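## Task

Undo the knotted handles of the plastic bag, then move exactly three of the fruit out of it so they rest on the bare table surface, with the remaining fruit still inside the bag.

## Robot and tools

ROBOT. There are two arms, left_arm and right_arm, each ending in a two-finger parallel gripper with a wrist camera. The left base sits near (-0.002, +0.337, +0.018) m and the right base near (+0.001, -0.268, +0.022) m. The grip force here is capped at roughly 25 to 37 N per pad, so soft, heavy or slippery items can slide out.

FRAME. All positions, targets and offset axes use the scene frame. Its origin is at table-top height, halfway between the two nominal bases. +x points out over the table, +z points up, and +y points toward the left_arm side (image left and right do not match these names). A gripper's fingers extend along its own +z and close along its own y. end_effector_position is the point midway between the pads, about 1 cm short of the fingertips. Reported hand positions can be off by a few centimetres, more at long reach.

execute_actions(actions, cameras). actions is a list of actions. Each action is a table of at most 15 rows, one row per 1/30 s step; if shorter, its last row repeats to fill 15 steps. Every row holds 14 numbers in [-1, 1], one list covering both arms: left dx, dy, dz, rx, ry, rz, opening, then right dx, dy, dz, rx, ry, rz, opening. The six pose numbers are offsets, not poses: they are measured from that arm's Hand target as it was when the action began, and every row is measured from that same start, not from the previous row. Scale: 1.0 equals 0.6 m for dx, dy, dz and 180 degrees for rx, ry, rz, which form one rotation vector turning about the hand point. Repeating an offset in a new action moves the arm further. All zeros means stay at (re-request) the current Hand target. opening is absolute, not an offset: +1 fully open (0.093 m), -1 fully shut. Always send the opening you want each gripper to keep; a 0 is a real command (half open). cameras lists camera names, ["all"], or []; images come back only when requested or when actions is empty.

move(target, speed, blend, opening_speed, grip_force, blocking, cameras). target is one 14-number row laid out as above, or a list of up to 15 such rows as waypoints. Every row is an offset from the Hand targets at the start of the move, not from the previous waypoint. speed is the path's top speed in m/s, 0.002 to 2.9 (default 0.25), one value or one per waypoint; rotation is limited to twice that in rad/s. blend (metres) rounds corners between waypoints; 0 stops at each. opening_speed is the rate of the opening command per second on the -1..+1 scale, at least 0.2. grip_force sets a per-pad force limit in newtons, 10 to 50, one value or one per arm; it persists, and lower values close slowly. blocking=false returns after about 0.5 s while the motion continues. A move lasts at least 0.5 s and at most 10 s. It does not avoid obstacles or the other arm. Its result ends with a "move:" line: done, off_target, moving, held or fault, plus any limits (paced = command clipped, held = steps withheld).

wait(seconds 0 to 10) lets time pass while commands hold. stop brakes a running move. zoom_image(camera, region) enlarges [x0, y0, x1, y1] pixels, at most 504 by 504, of the newest image from cam_high, cam_low, cam_left_wrist or cam_right_wrist (all 672x504). cam_high and cam_low are fixed behind the arms. read_manual only gives licence text. finished_scene(scene) with 1 or 2 ends the current scene permanently; calls after it act on the next scene.

RESULTS. Each result gives, per arm, end_effector_position (m), end_effector_quat_wxyz, Hand target (the base for the next offsets, after a clip of orientation to within 40 degrees of the measured one), Tool commands, grip_measured, Joint positions (the last entry is the finger gap in m), joint velocities, torques and motor temperatures. Grippers often stop short of the Hand target because of friction and weight; check where it went, and send the remaining distance or correct tilt with a further offset.

GRIPPING. grip_measured uses the opening scale. Pads meet near -0.94; an object of width w mm sits near -0.94 + 0.0208*w. To hold firmly, command about 0.24 below the value for the object's width (round or soft fruit may need lower) and keep sending that same number; to release, send a value clearly above the width reading. A reading near -0.94 alone does not prove something thin is held. Do not close one gripper on the other's fingers.

CAUTIONS. Anything falling or left off the table fails the scene. Avoid dropping fruit, releasing moving items, fast impacts and strong presses, especially against the bar, plate and low rail near the bases (up to about 3 cm above the table) and between the two arms, which can fail the scene. Slower moves hit more softly and track better. Do not route a path close to an arm's own base. Holding loads or stretching out heats motors: MOTOR HOT appears at 75 °C, a fault at 90 °C folds that arm out of use, and at 100 °C it collapses. Time spent thinking lets the scene keep running.

Each tool is called after "Emit:" as name(argument=value, ...) on one line, values as JSON.

## Session

Emit:
execute_actions(actions=[])

Scene clock: 0.00 s.
left_arm: end_effector_position=(+0.3801, +0.3612, +0.0861) grip_measured=+1.000 end_effector_quat_wxyz=(+0.526, -0.034, +0.842, +0.112) | right_arm: end_effector_position=(+0.3835, -0.3091, +0.0805) grip_measured=+1.000 end_effector_quat_wxyz=(+0.541, +0.092, +0.833, -0.064)
Joint positions: left_arm=[-0.064 1.562 0.377 0.745 -0.291 0.044 0.093] | right_arm=[-0.061 1.634 0.349 0.872 0.2 0.06 0.093]
Joint velocities: within noise
Joint torques (N m): no reading
Motor temperatures (°C): left_arm=[23 27 30 31 22 25 23] | right_arm=[25 30 32 29 25 28 24]
Heat: left arm: 31 °C; right arm: 32 °C.
Hand target: left_arm +0.3821, +0.3607, +0.0901; +0.531, -0.034, +0.839, +0.111 | right_arm +0.3859, -0.3084, +0.0852; +0.547, +0.092, +0.830, -0.062
Tool commands: left_gripper/opening=+1.0 right_gripper/opening=+1.0

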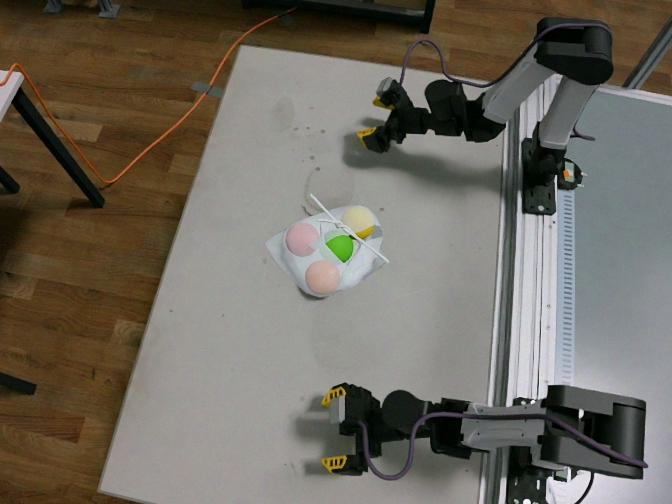

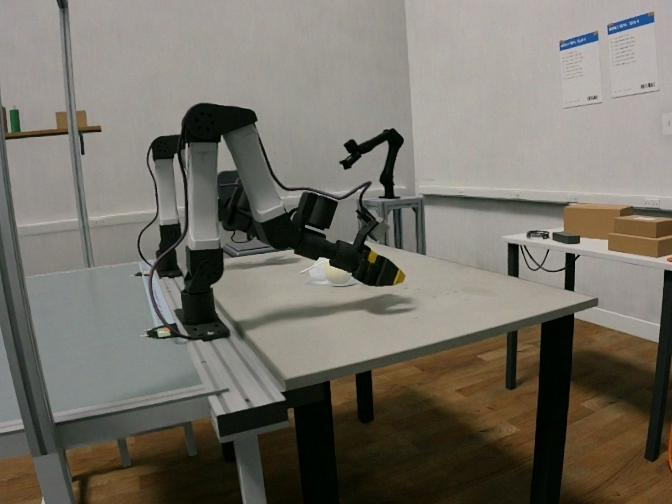

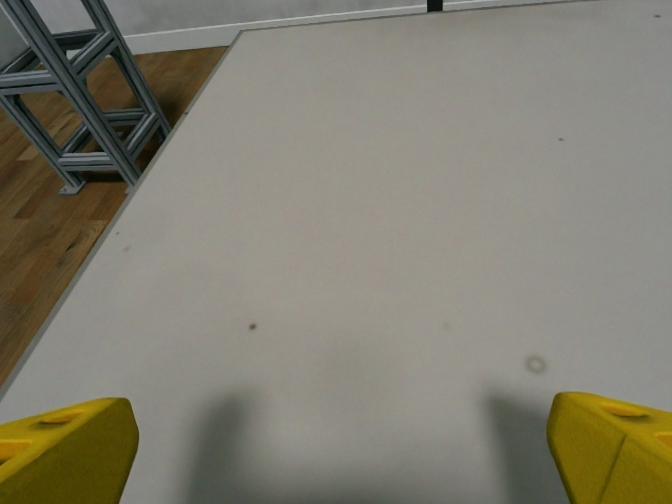

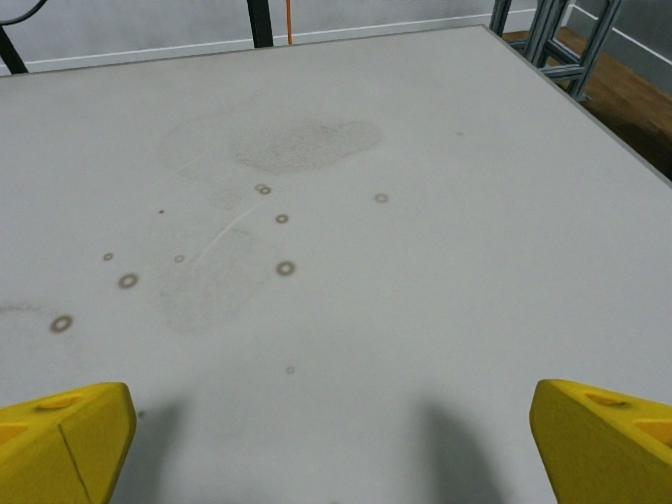

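Emit:
zoom_image(camera="cam_high", region=[240, 170, 420, 320])

Emit:
zoom_image(camera="cam_low", region=[270, 230, 400, 310])

Scaled by 2.800 from the camera's 672x504 image, which has a finer 960x720 frame.

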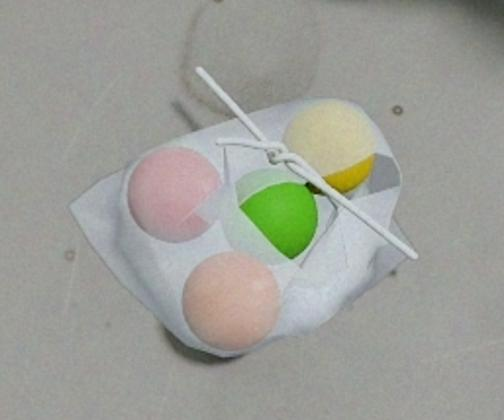

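Scaled by 3.877 from the camera's 672x504 image, which has a finer 960x720 frame.

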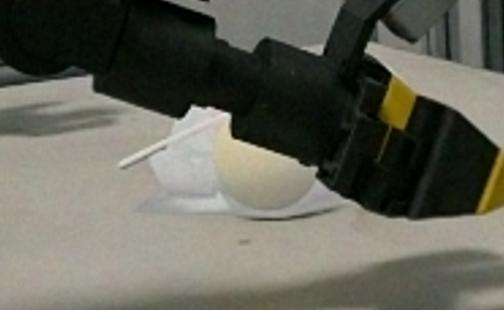

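Emit:
move(target=[[0,0,0,0,0,0,1,-0.05,0.1,0.25,0,0,0,1],[0,0,0,0,0,0,1,-0.21,0.43,0.26,0,0,0,1]], blend=[0.05,0], speed=0.3, cameras=["cam_right_wrist","cam_low"])

Scene clock: 25.97 s.
left_arm: end_effector_position=(+0.3801, +0.3612, +0.0861) grip_measured=+1.000 end_effector_quat_wxyz=(+0.526, -0.034, +0.842, +0.112) | right_arm: end_effector_position=(+0.2577, -0.0531, +0.2356) grip_measured=+1.000 end_effector_quat_wxyz=(+0.543, +0.088, +0.833, -0.059)
Joint positions: left_arm=[-0.064 1.562 0.377 0.745 -0.291 0.044 0.093] | right_arm=[1.139 1.479 1.119 -0.837 1.137 1.14 0.093]
Joint torques (N m): left_arm=[-0.2 -5.14 6.54 2.25 -0.09 0.02] | right_arm=[-0.38 -4.41 9.28 0.51 0.83 0.2]
Motor temperatures (°C): left_arm=[23 29 33 38 22 25 23] | right_arm=[25 32 34 32 25 28 24]
Heat: left arm: 38 °C; right arm: 34 °C.
Hand target: left_arm +0.3821, +0.3607, +0.0901; +0.531, -0.034, +0.839, +0.111 | right_arm +0.2599, -0.0504, +0.2410; +0.547, +0.091, +0.830, -0.063
Off the commanded pose: left_arm 0.005 m, 1 deg | right_arm 0.007 m, 1 deg.
move: done
Images, in order (width x height): cam_low 672x504, cam_right_wrist 672x504.

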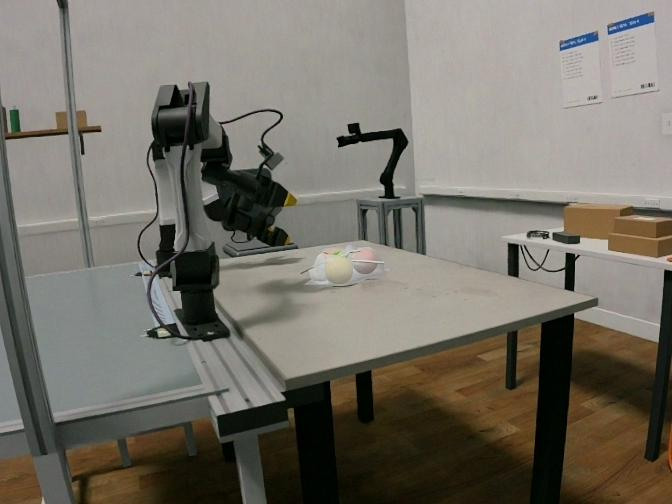

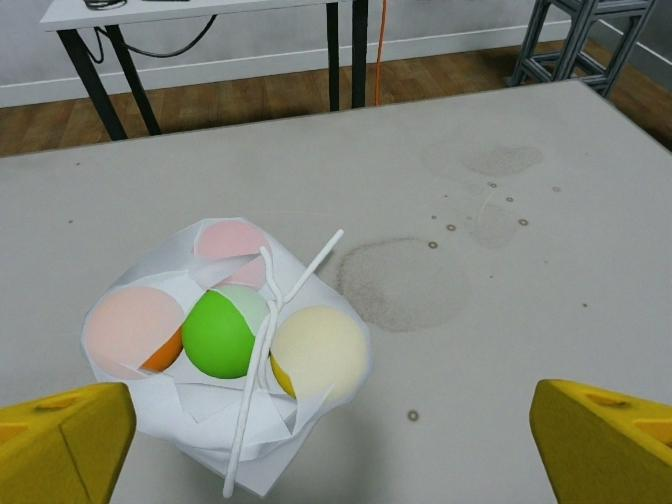

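Emit:
zoom_image(camera="cam_right_wrist", region=[70, 200, 390, 504])

Emit:
zoom_image(camera="cam_low", region=[280, 230, 410, 310])

Scaled by 1.575 from the camera's 672x504 image, which has a finer 960x720 frame.

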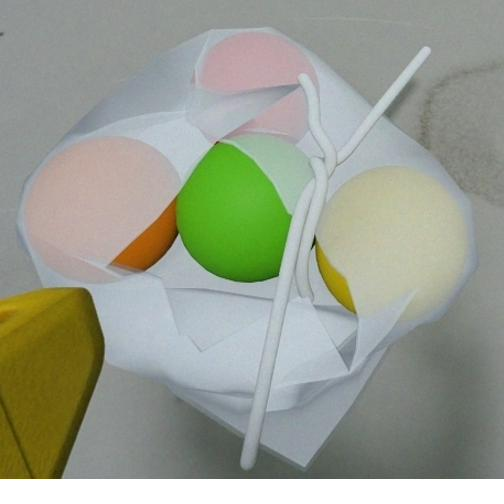

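Scaled by 3.877 from the camera's 672x504 image, which has a finer 960x720 frame.

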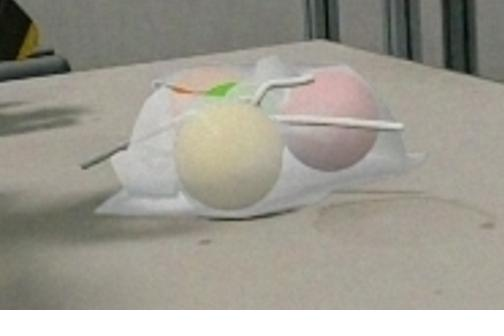

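Emit:
zoom_image(camera="cam_right_wrist", region=[230, 230, 350, 410])

Emit:
zoom_image(camera="cam_right_wrist", region=[240, 260, 310, 340])

Scaled by 2.800 from the camera's 672x504 image, which has a finer 960x720 frame.

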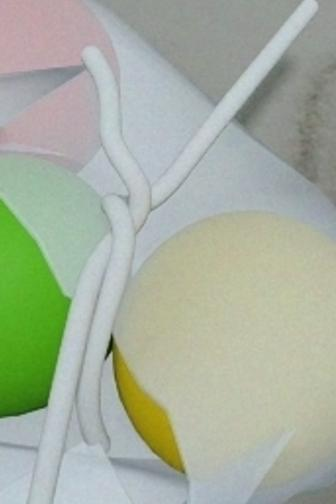

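Scaled by 6.300 from the camera's 672x504 image, which has a finer 960x720 frame.

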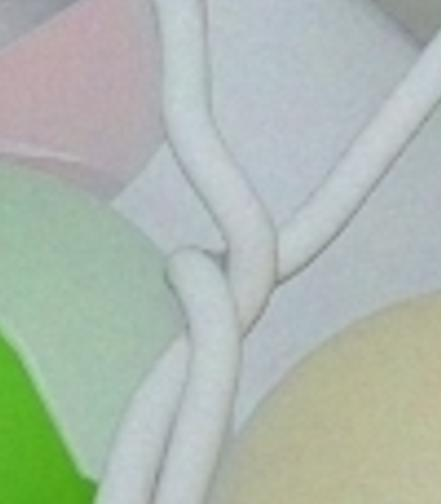

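Emit:
move(target=[0,0,0,0,0,0,1,0.287,0.019,-0.06,0.0064,0.2055,0.1212,1], speed=0.3, cameras=["cam_right_wrist","cam_low","cam_high"])

Scene clock: 66.17 s.
left_arm: end_effector_position=(+0.3801, +0.3612, +0.0861) grip_measured=+1.000 end_effector_quat_wxyz=(+0.526, -0.034, +0.842, +0.112) | right_arm: end_effector_position=(+0.4317, -0.0414, +0.2083) grip_measured=+1.000 end_effector_quat_wxyz=(+0.271, -0.076, +0.959, +0.023)
Joint positions: left_arm=[-0.064 1.562 0.377 0.745 -0.291 0.044 0.093] | right_arm=[0.527 1.955 1.853 -0.958 0.227 0.347 0.093]
Joint torques (N m): left_arm=[-0.28 -5.09 6.48 2.23 -0.08 0.01] | right_arm=[-0.39 -8.43 9.84 0.89 0.04 0.01]
Heat: left arm: 42 °C; right arm: 38 °C.
Hand target: left_arm +0.3821, +0.3607, +0.0901; +0.531, -0.034, +0.839, +0.111 | right_arm +0.4321, -0.0390, +0.2051; +0.258, -0.083, +0.962, +0.023
Off the commanded pose: left_arm 0.005 m, 1 deg | right_arm 0.004 m, 2 deg.
move: done
Images, in order (width x height): cam_high 672x504, cam_low 672x504, cam_right_wrist 672x504.

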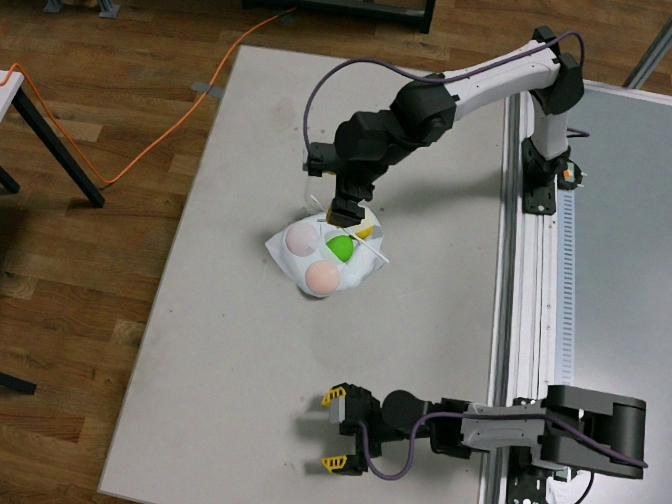

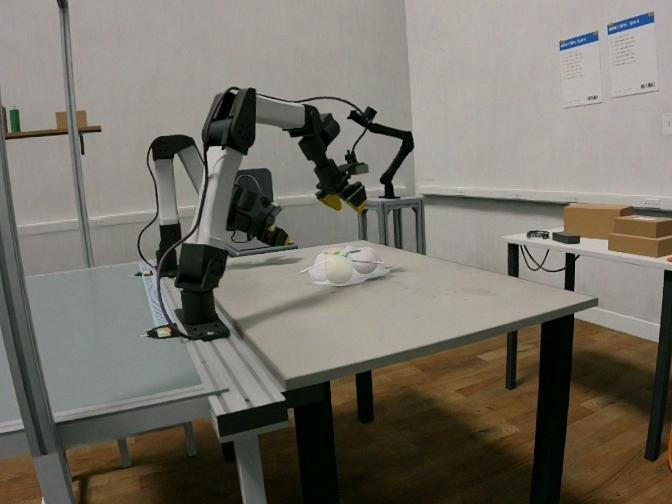

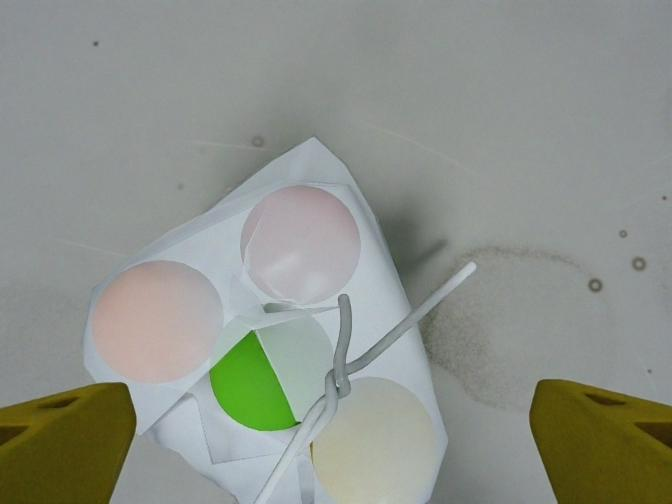

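Emit:
zoom_image(camera="cam_right_wrist", region=[230, 240, 490, 504])

Emit:
zoom_image(camera="cam_low", region=[290, 230, 410, 300])

Scaled by 1.909 from the camera's 672x504 image, which has a finer 960x720 frame.

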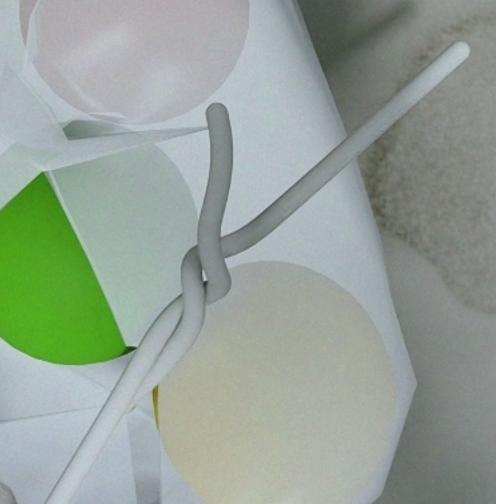

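Scaled by 4.200 from the camera's 672x504 image, which has a finer 960x720 frame.

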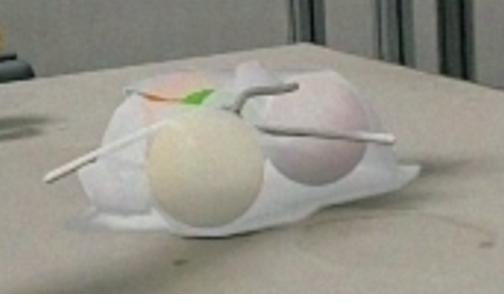

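Emit:
move(target=[0,0,0,0,0,0,1,0.0172,0.0007,-0.165,0,0,0,-0.5], speed=0.2, cameras=["cam_right_wrist"])

Scene clock: 96.43 s.
left_arm: end_effector_position=(+0.3801, +0.3612, +0.0861) grip_measured=+1.000 end_effector_quat_wxyz=(+0.526, -0.034, +0.842, +0.112) | right_arm: end_effector_position=(+0.4389, -0.0403, +0.1142) grip_measured=-0.497 end_effector_quat_wxyz=(+0.258, -0.080, +0.963, +0.018)
Joint positions: left_arm=[-0.064 1.562 0.377 0.745 -0.291 0.044 0.093] | right_arm=[0.514 2.014 1.575 -0.646 0.218 0.331 0.021]
Joint torques (N m): left_arm=[-0.38 -5.09 6.38 2.22 -0.08 0.01] | right_arm=[-0.91 -9.54 6.16 1.37 0.07 0.04]
Motor temperatures (°C): left_arm=[23 30 35 43 22 24 22] | right_arm=[25 37 41 30 25 27 24]
Heat: left arm: 43 °C; right arm: 41 °C.
Hand target: left_arm +0.3821, +0.3607, +0.0901; +0.531, -0.034, +0.839, +0.111 | right_arm +0.4425, -0.0385, +0.1063; +0.258, -0.084, +0.962, +0.023
Off the commanded pose: left_arm 0.005 m, 1 deg | right_arm 0.009 m, 1 deg.
move: done
Images, in order (width x height): cam_right_wrist 672x504.

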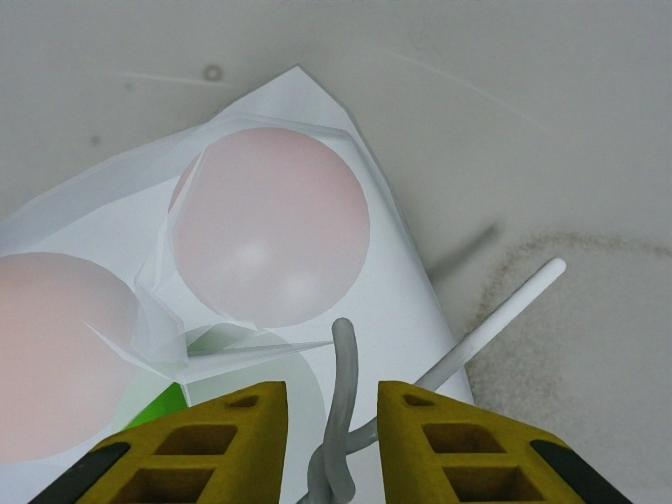

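Emit:
move(target=[0,0,0,0,0,0,1,0.0035,-0.0028,-0.0838,0,0,0,-0.5], speed=0.1, cameras=["cam_right_wrist","cam_low"])

Scene clock: 102.90 s.
left_arm: end_effector_position=(+0.3801, +0.3612, +0.0861) grip_measured=+1.000 end_effector_quat_wxyz=(+0.526, -0.034, +0.842, +0.112) | right_arm: end_effector_position=(+0.4499, -0.0407, +0.0766) grip_measured=-0.498 end_effector_quat_wxyz=(+0.278, -0.073, +0.958, +0.025)
Joint positions: left_arm=[-0.064 1.562 0.377 0.745 -0.291 0.044 0.093] | right_arm=[0.5 2.06 1.466 -0.446 0.218 0.326 0.021]
Joint torques (N m): left_arm=[-0.24 -5.09 6.5 2.23 -0.09 0.03] | right_arm=[-0.27 -8.68 5.37 1.29 -0.02 0.03]
Heat: left arm: 44 °C; right arm: 40 °C.
Hand target: left_arm +0.3821, +0.3607, +0.0901; +0.531, -0.034, +0.839, +0.111 | right_arm +0.4445, -0.0403, +0.0559; +0.258, -0.084, +0.962, +0.023
Off the commanded pose: left_arm 0.005 m, 1 deg | right_arm 0.021 m, 3 deg.
move: off_target (right_arm)
Images, in order (width x height): cam_low 672x504, cam_right_wrist 672x504.

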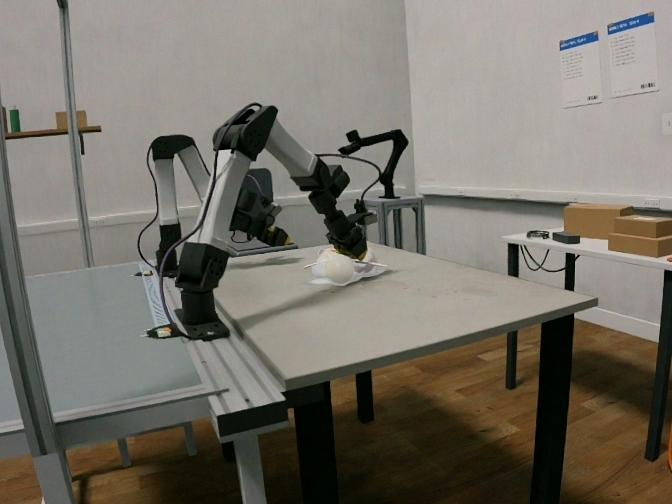

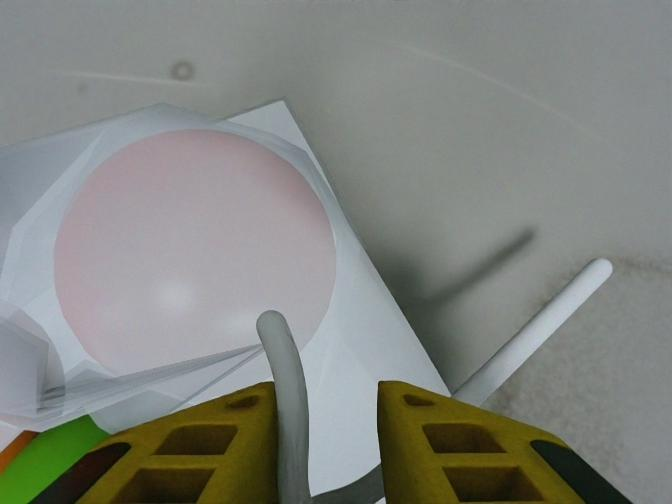

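Emit:
zoom_image(camera="cam_right_wrist", region=[60, 260, 480, 504])

Emit:
zoom_image(camera="cam_low", region=[290, 220, 410, 300])

Scaled by 1.200 from the camera's 672x504 image, which has a finer 960x720 frame.

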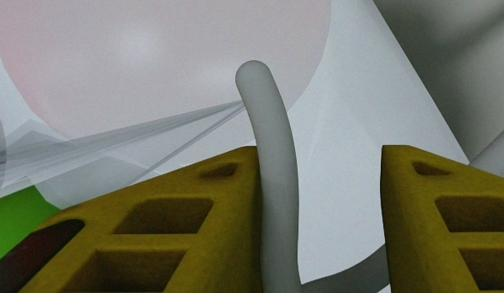

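Scaled by 4.200 from the camera's 672x504 image, which has a finer 960x720 frame.

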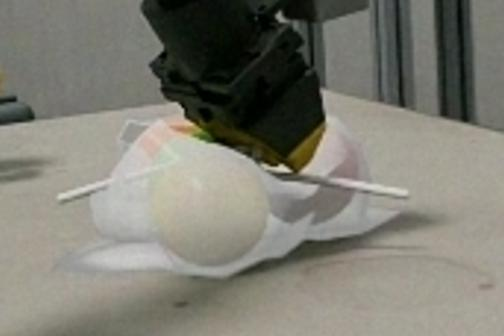

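Emit:
move(target=[0,0,0,0,0,0,1,0.0,0.009,0.0785,0,0,0,-0.6], speed=0.15, cameras=["cam_right_wrist"])

Emit:
zoom_image(camera="cam_right_wrist", region=[180, 240, 500, 504])

Scene clock: 132.50 s.
left_arm: end_effector_position=(+0.3801, +0.3612, +0.0861) grip_measured=+1.000 end_effector_quat_wxyz=(+0.526, -0.034, +0.842, +0.112) | right_arm: end_effector_position=(+0.4459, -0.0433, +0.0897) grip_measured=-0.597 end_effector_quat_wxyz=(+0.255, -0.077, +0.964, +0.014)
Joint positions: left_arm=[-0.064 1.562 0.377 0.745 -0.291 0.044 0.093] | right_arm=[0.5 2.06 1.547 -0.579 0.217 0.325 0.017]
Joint torques (N m): left_arm=[-0.29 -5.12 6.48 2.23 -0.08 0.02] | right_arm=[0.81 -12.25 9.52 0.8 0.11 0.13]
Heat: left arm: 45 °C; right arm: 39 °C.
Hand target: left_arm +0.3821, +0.3607, +0.0901; +0.531, -0.034, +0.839, +0.111 | right_arm +0.4445, -0.0348, +0.1030; +0.258, -0.084, +0.962, +0.023
Off the commanded pose: left_arm 0.005 m, 1 deg | right_arm 0.016 m, 1 deg.
move: off_target (right_arm)
Images, in order (width x height): cam_right_wrist 672x504.

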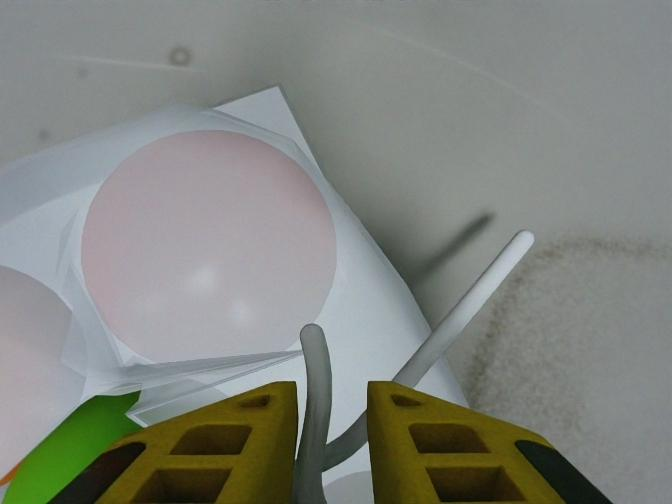

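Scaled by 1.575 from the camera's 672x504 image, which has a finer 960x720 frame.

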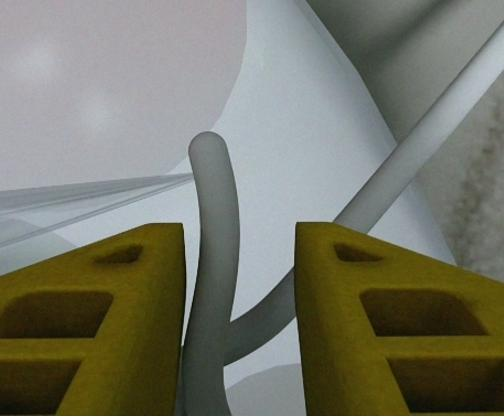

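Emit:
move(target=[0,0,0,0,0,0,1,-0.0025,0.0075,-0.0917,0,0,0,-0.6], speed=0.08, cameras=["cam_right_wrist","cam_low"])

Emit:
zoom_image(camera="cam_right_wrist", region=[180, 240, 500, 504])

Emit:
zoom_image(camera="cam_low", region=[290, 220, 410, 300])

Scene clock: 147.30 s.
left_arm: end_effector_position=(+0.3801, +0.3612, +0.0861) grip_measured=+1.000 end_effector_quat_wxyz=(+0.526, -0.034, +0.842, +0.112) | right_arm: end_effector_position=(+0.4493, -0.0366, +0.0672) grip_measured=-0.598 end_effector_quat_wxyz=(+0.271, -0.078, +0.959, +0.023)
Joint positions: left_arm=[-0.064 1.562 0.377 0.745 -0.291 0.044 0.093] | right_arm=[0.507 2.085 1.474 -0.442 0.217 0.325 0.017]
Joint torques (N m): left_arm=[-0.4 -5.16 6.5 2.25 -0.09 0.02] | right_arm=[0.98 -8.77 5.3 1.35 0.09 0.23]
Motor temperatures (°C): left_arm=[23 30 35 45 21 24 22] | right_arm=[25 43 37 29 25 27 24]
Heat: left arm: 45 °C; right arm: 43 °C.
Hand target: left_arm +0.3821, +0.3607, +0.0901; +0.531, -0.034, +0.839, +0.111 | right_arm +0.4431, -0.0303, +0.0481; +0.259, -0.084, +0.962, +0.023
Off the commanded pose: left_arm 0.005 m, 1 deg | right_arm 0.021 m, 2 deg.
move: off_target (right_arm)
Images, in order (width x height): cam_low 672x504, cam_right_wrist 672x504.

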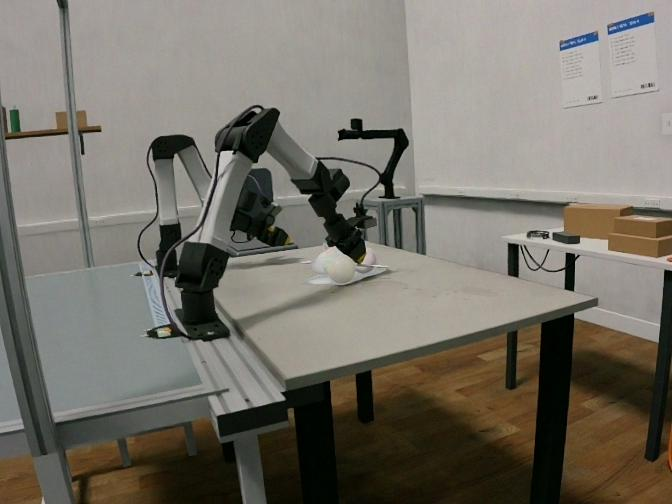

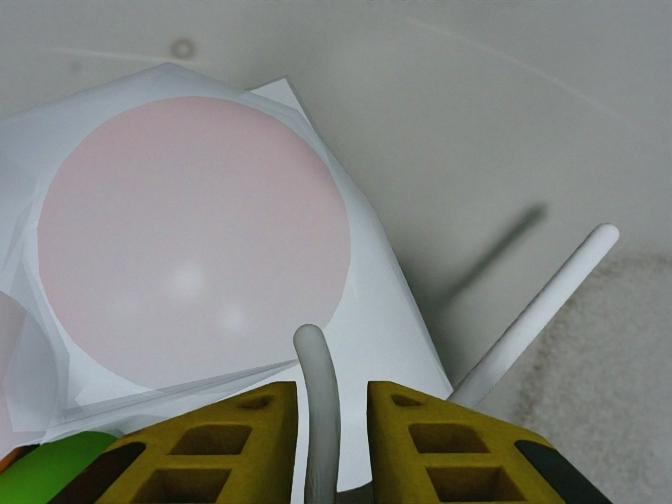

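Scaled by 1.575 from the camera's 672x504 image, which has a finer 960x720 frame.

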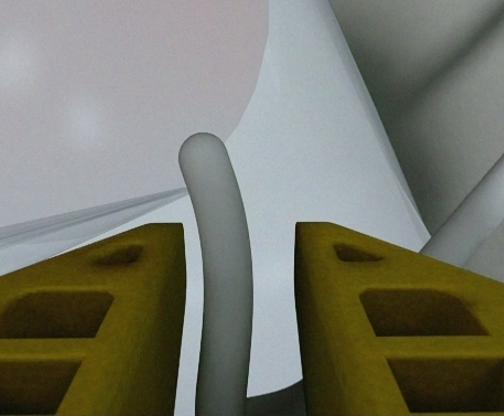

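Scaled by 4.200 from the camera's 672x504 image, which has a finer 960x720 frame.

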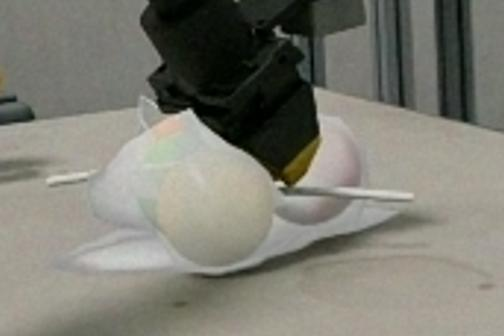

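Emit:
move(target=[0,0,0,0,0,0,1,-0.005,0.0,-0.030,0,0,0,-0.6], speed=0.06, cameras=["cam_right_wrist","cam_low"])

Emit:
zoom_image(camera="cam_right_wrist", region=[180, 240, 500, 504])

Emit:
zoom_image(camera="cam_low", region=[290, 220, 410, 300])

Scene clock: 156.90 s.
left_arm: end_effector_position=(+0.3801, +0.3612, +0.0861) grip_measured=+1.000 end_effector_quat_wxyz=(+0.526, -0.034, +0.842, +0.112) | right_arm: end_effector_position=(+0.4552, -0.0338, +0.0615) grip_measured=-0.598 end_effector_quat_wxyz=(+0.292, -0.073, +0.953, +0.031)
Joint positions: left_arm=[-0.064 1.562 0.377 0.745 -0.291 0.044 0.093] | right_arm=[0.507 2.092 1.434 -0.35 0.222 0.326 0.017]
Joint torques (N m): left_arm=[-0.29 -5.14 6.49 2.25 -0.08 0.01] | right_arm=[1.33 -7.87 4.63 1.18 0.12 0.2]
Heat: left arm: 46 °C; right arm: 41 °C.
Hand target: left_arm +0.3821, +0.3607, +0.0901; +0.531, -0.034, +0.839, +0.111 | right_arm +0.4400, -0.0303, +0.0300; +0.258, -0.083, +0.962, +0.023
Off the commanded pose: left_arm 0.005 m, 1 deg | right_arm 0.035 m, 4 deg.
move: off_target (right_arm)
Images, in order (width x height): cam_low 672x504, cam_right_wrist 672x504.

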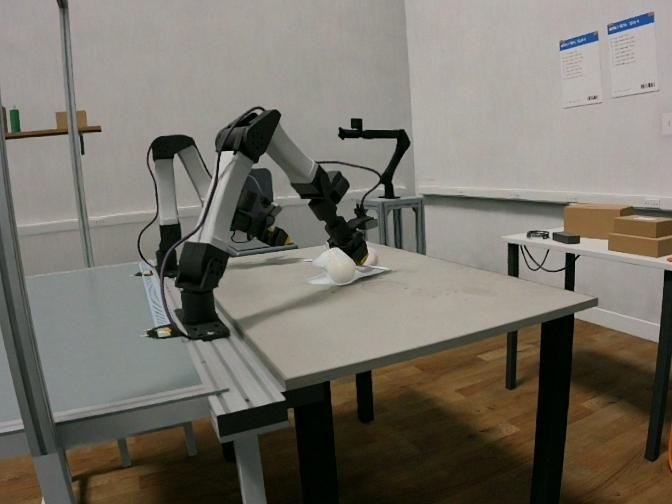

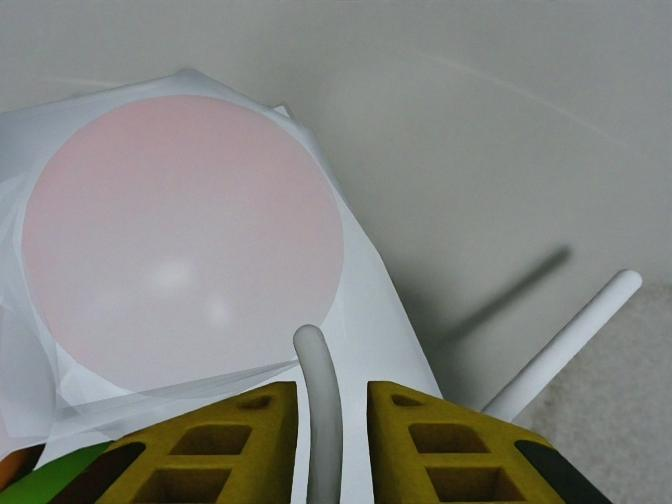

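Scaled by 1.575 from the camera's 672x504 image, which has a finer 960x720 frame.

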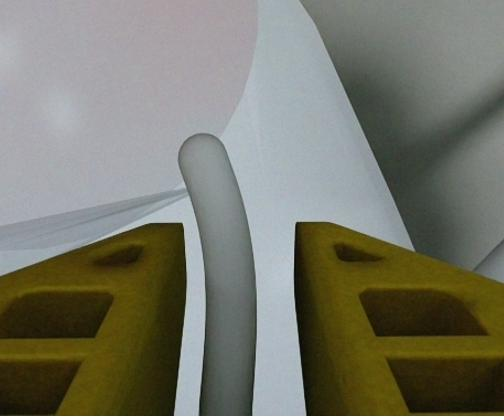

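Scaled by 4.200 from the camera's 672x504 image, which has a finer 960x720 frame.

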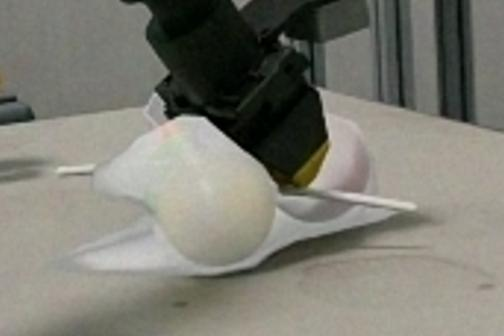

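Emit:
move(target=[0,0,0,0,0,0,1,0,0,0,0,0,0,-1], opening_speed=0.6, cameras=["cam_right_wrist"])

Emit:
zoom_image(camera="cam_right_wrist", region=[180, 240, 500, 504])

Scene clock: 163.47 s.
left_arm: end_effector_position=(+0.3801, +0.3612, +0.0861) grip_measured=+1.000 end_effector_quat_wxyz=(+0.526, -0.034, +0.842, +0.112) | right_arm: end_effector_position=(+0.4554, -0.0338, +0.0616) grip_measured=-0.831 end_effector_quat_wxyz=(+0.293, -0.073, +0.953, +0.031)
Joint positions: left_arm=[-0.064 1.562 0.377 0.745 -0.291 0.044 0.093] | right_arm=[0.507 2.092 1.434 -0.349 0.222 0.327 0.005]
Joint torques (N m): left_arm=[-0.29 -5.14 6.46 2.24 -0.09 0.02] | right_arm=[1.17 -7.87 4.57 1.14 0.08 0.22]
Heat: left arm: 46 °C; right arm: 40 °C.
Hand target: left_arm +0.3821, +0.3607, +0.0901; +0.531, -0.034, +0.839, +0.111 | right_arm +0.4400, -0.0304, +0.0300; +0.258, -0.083, +0.962, +0.023
Off the commanded pose: left_arm 0.005 m, 1 deg | right_arm 0.035 m, 4 deg.
move: off_target (right_arm)
Images, in order (width x height): cam_right_wrist 672x504.

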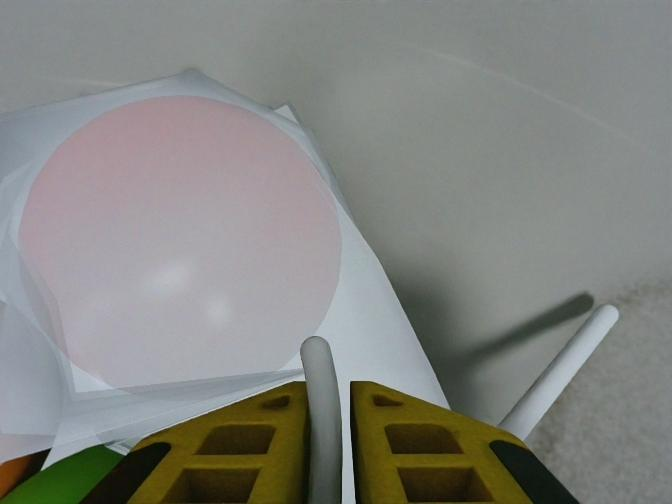

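Scaled by 1.575 from the camera's 672x504 image, which has a finer 960x720 frame.

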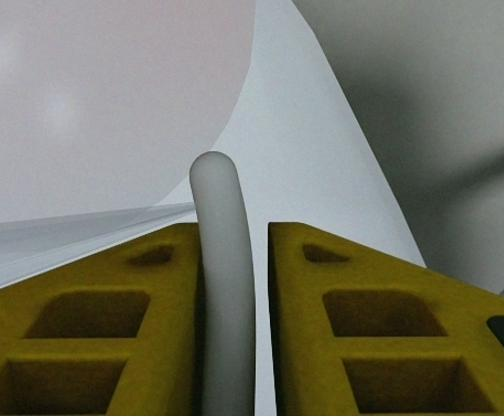

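Emit:
wait(seconds=1.5, cameras=["cam_right_wrist"])

Emit:
zoom_image(camera="cam_right_wrist", region=[180, 240, 500, 504])

Scene clock: 167.13 s.
left_arm: end_effector_position=(+0.3801, +0.3612, +0.0861) grip_measured=+1.000 end_effector_quat_wxyz=(+0.526, -0.034, +0.842, +0.112) | right_arm: end_effector_position=(+0.4554, -0.0338, +0.0616) grip_measured=-0.836 end_effector_quat_wxyz=(+0.293, -0.073, +0.953, +0.031)
Joint positions: left_arm=[-0.064 1.562 0.377 0.745 -0.291 0.044 0.093] | right_arm=[0.507 2.092 1.434 -0.349 0.222 0.327 0.005]
Joint torques (N m): left_arm=[-0.18 -5.11 6.52 2.23 -0.1 0.01] | right_arm=[1.11 -7.95 4.6 1.16 0.05 0.16]
Heat: left arm: 46 °C; right arm: 40 °C.
Hand target: left_arm +0.3821, +0.3607, +0.0901; +0.531, -0.034, +0.839, +0.111 | right_arm +0.4400, -0.0304, +0.0300; +0.258, -0.083, +0.962, +0.023
Tool commands: left_gripper/opening=+1.0 right_gripper/opening=-1.0
Off the commanded pose: left_arm 0.005 m, 1 deg | right_arm 0.035 m, 4 deg.
wait: 1.50 s; at rest from the start
Images, in order (width x height): cam_right_wrist 672x504.

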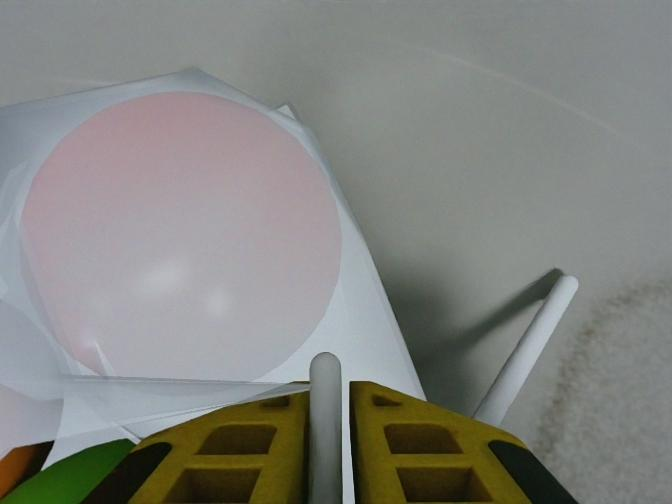

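Scaled by 1.575 from the camera's 672x504 image, which has a finer 960x720 frame.

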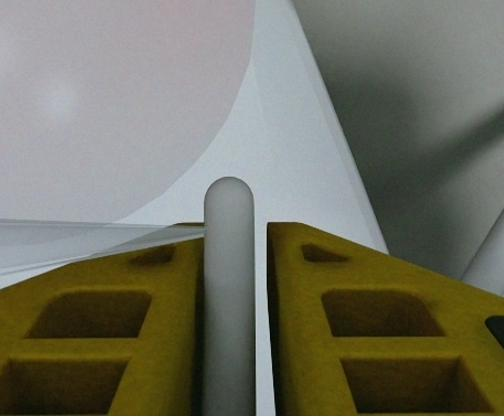

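Emit:
move(target=[0,0,0,0,0,0,1,0.0083,-0.016,0.16,0,0,0,-1], speed=0.08, cameras=["cam_right_wrist","cam_low","cam_high"])

Emit:
zoom_image(camera="cam_low", region=[290, 220, 410, 300])

Emit:
zoom_image(camera="cam_high", region=[240, 170, 420, 320])

Scene clock: 174.53 s.
left_arm: end_effector_position=(+0.3801, +0.3612, +0.0861) grip_measured=+1.000 end_effector_quat_wxyz=(+0.526, -0.034, +0.842, +0.112) | right_arm: end_effector_position=(+0.4426, -0.0413, +0.0978) grip_measured=-0.837 end_effector_quat_wxyz=(+0.242, -0.082, +0.967, +0.009)
Joint positions: left_arm=[-0.064 1.562 0.377 0.745 -0.291 0.044 0.093] | right_arm=[0.507 2.065 1.601 -0.657 0.216 0.326 0.005]
Joint torques (N m): left_arm=[-0.23 -5.22 6.6 2.22 -0.09 0] | right_arm=[-0.61 -14.78 9.4 0.81 0.06 0.04]
Heat: left arm: 46 °C; right arm: 40 °C.
Hand target: left_arm +0.3821, +0.3607, +0.0901; +0.531, -0.034, +0.839, +0.111 | right_arm +0.4451, -0.0399, +0.1260; +0.258, -0.083, +0.962, +0.023
Off the commanded pose: left_arm 0.005 m, 1 deg | right_arm 0.028 m, 3 deg.
move: off_target (right_arm)
Images, in order (width x height): cam_high 672x504, cam_low 672x504, cam_right_wrist 672x504.

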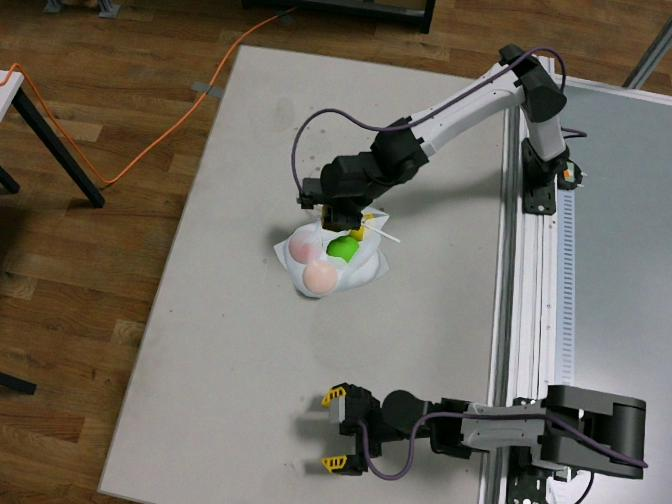

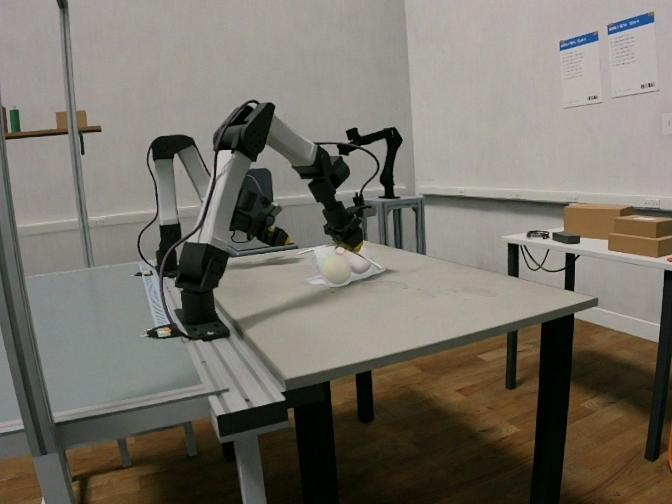

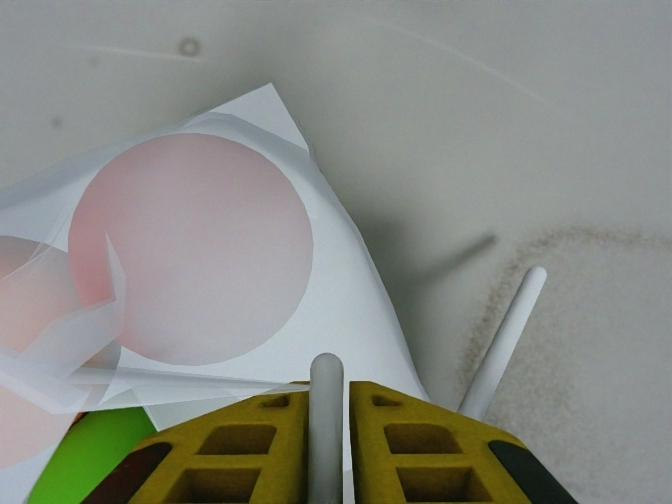

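Scaled by 4.200 from the camera's 672x504 image, which has a finer 960x720 frame.

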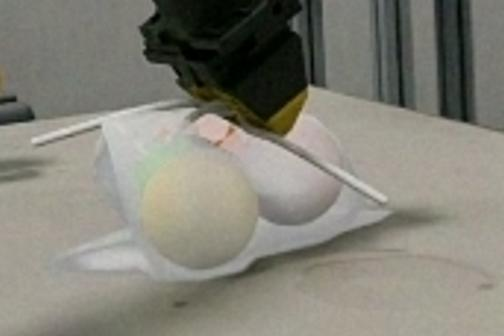

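Scaled by 2.800 from the camera's 672x504 image, which has a finer 960x720 frame.

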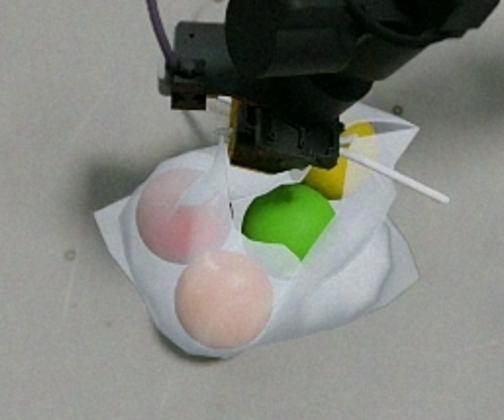

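Emit:
move(target=[-0.1868,-0.4512,0.2332,-0.0122,0.2051,-0.2009,-0.3,0,0,0,0,0,0,-1], speed=0.25, cameras=["cam_left_wrist","cam_low","cam_high"])

Scene clock: 194.73 s.
left_arm: end_effector_position=(+0.2750, +0.0912, +0.2279) grip_measured=-0.298 end_effector_quat_wxyz=(+0.265, +0.250, +0.929, -0.063) | right_arm: end_effector_position=(+0.4424, -0.0414, +0.0977) grip_measured=-0.838 end_effector_quat_wxyz=(+0.242, -0.082, +0.967, +0.009)
Joint positions: left_arm=[-0.816 1.49 1.412 -0.963 -0.18 -0.239 0.031] | right_arm=[0.507 2.065 1.601 -0.658 0.216 0.326 0.005]
Joint torques (N m): left_arm=[-0.54 -4.72 10.47 1.11 0.07 -0.12] | right_arm=[-0.73 -14.94 9.47 0.78 0.04 0.06]
Motor temperatures (°C): left_arm=[23 30 36 46 21 24 22] | right_arm=[25 48 40 30 25 27 25]
Heat: left arm: 46 °C; right arm: 48 °C.
Hand target: left_arm +0.2701, +0.0900, +0.2299; +0.250, +0.250, +0.933, -0.067 | right_arm +0.4451, -0.0400, +0.1260; +0.258, -0.083, +0.962, +0.023
Off the commanded pose: left_arm 0.006 m, 2 deg | right_arm 0.028 m, 3 deg.
move: off_target (right_arm)
Images, in order (width x height): cam_high 672x504, cam_low 672x504, cam_left_wrist 672x504.

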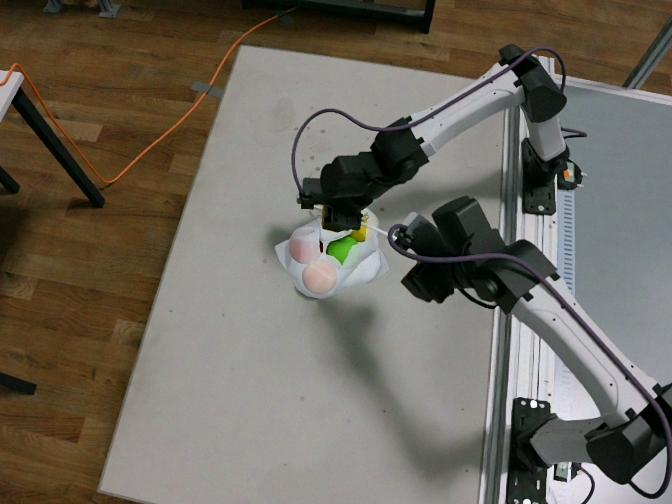

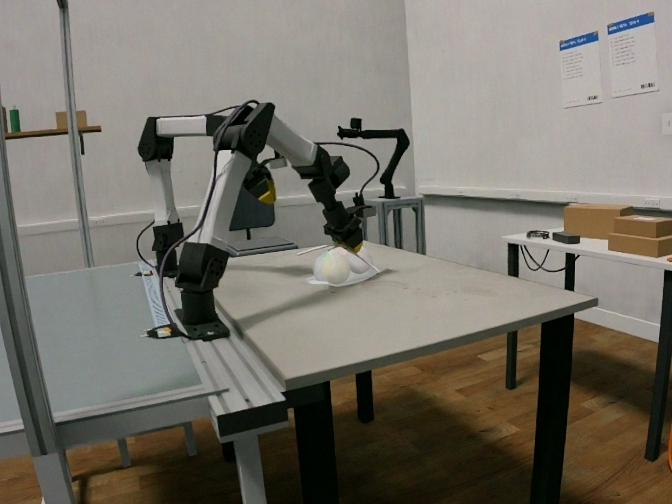

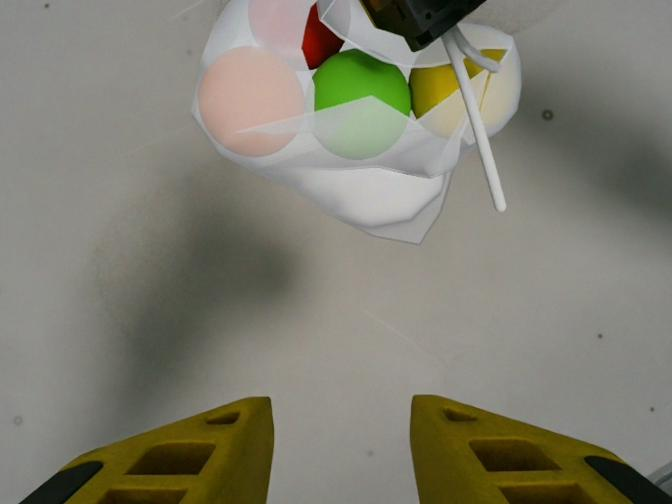

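Emit:
zoom_image(camera="cam_left_wrist", region=[180, 0, 540, 260])

Emit:
zoom_image(camera="cam_left_wrist", region=[360, 0, 540, 220])

Scaled by 1.400 from the camera's 672x504 image, which has a finer 960x720 frame.

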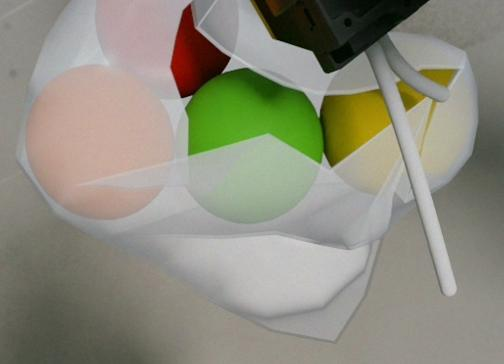

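Scaled by 2.291 from the camera's 672x504 image, which has a finer 960x720 frame.

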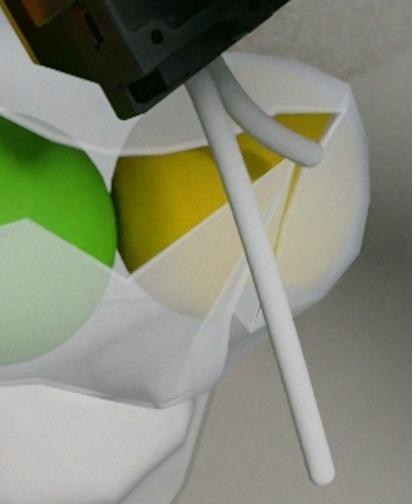

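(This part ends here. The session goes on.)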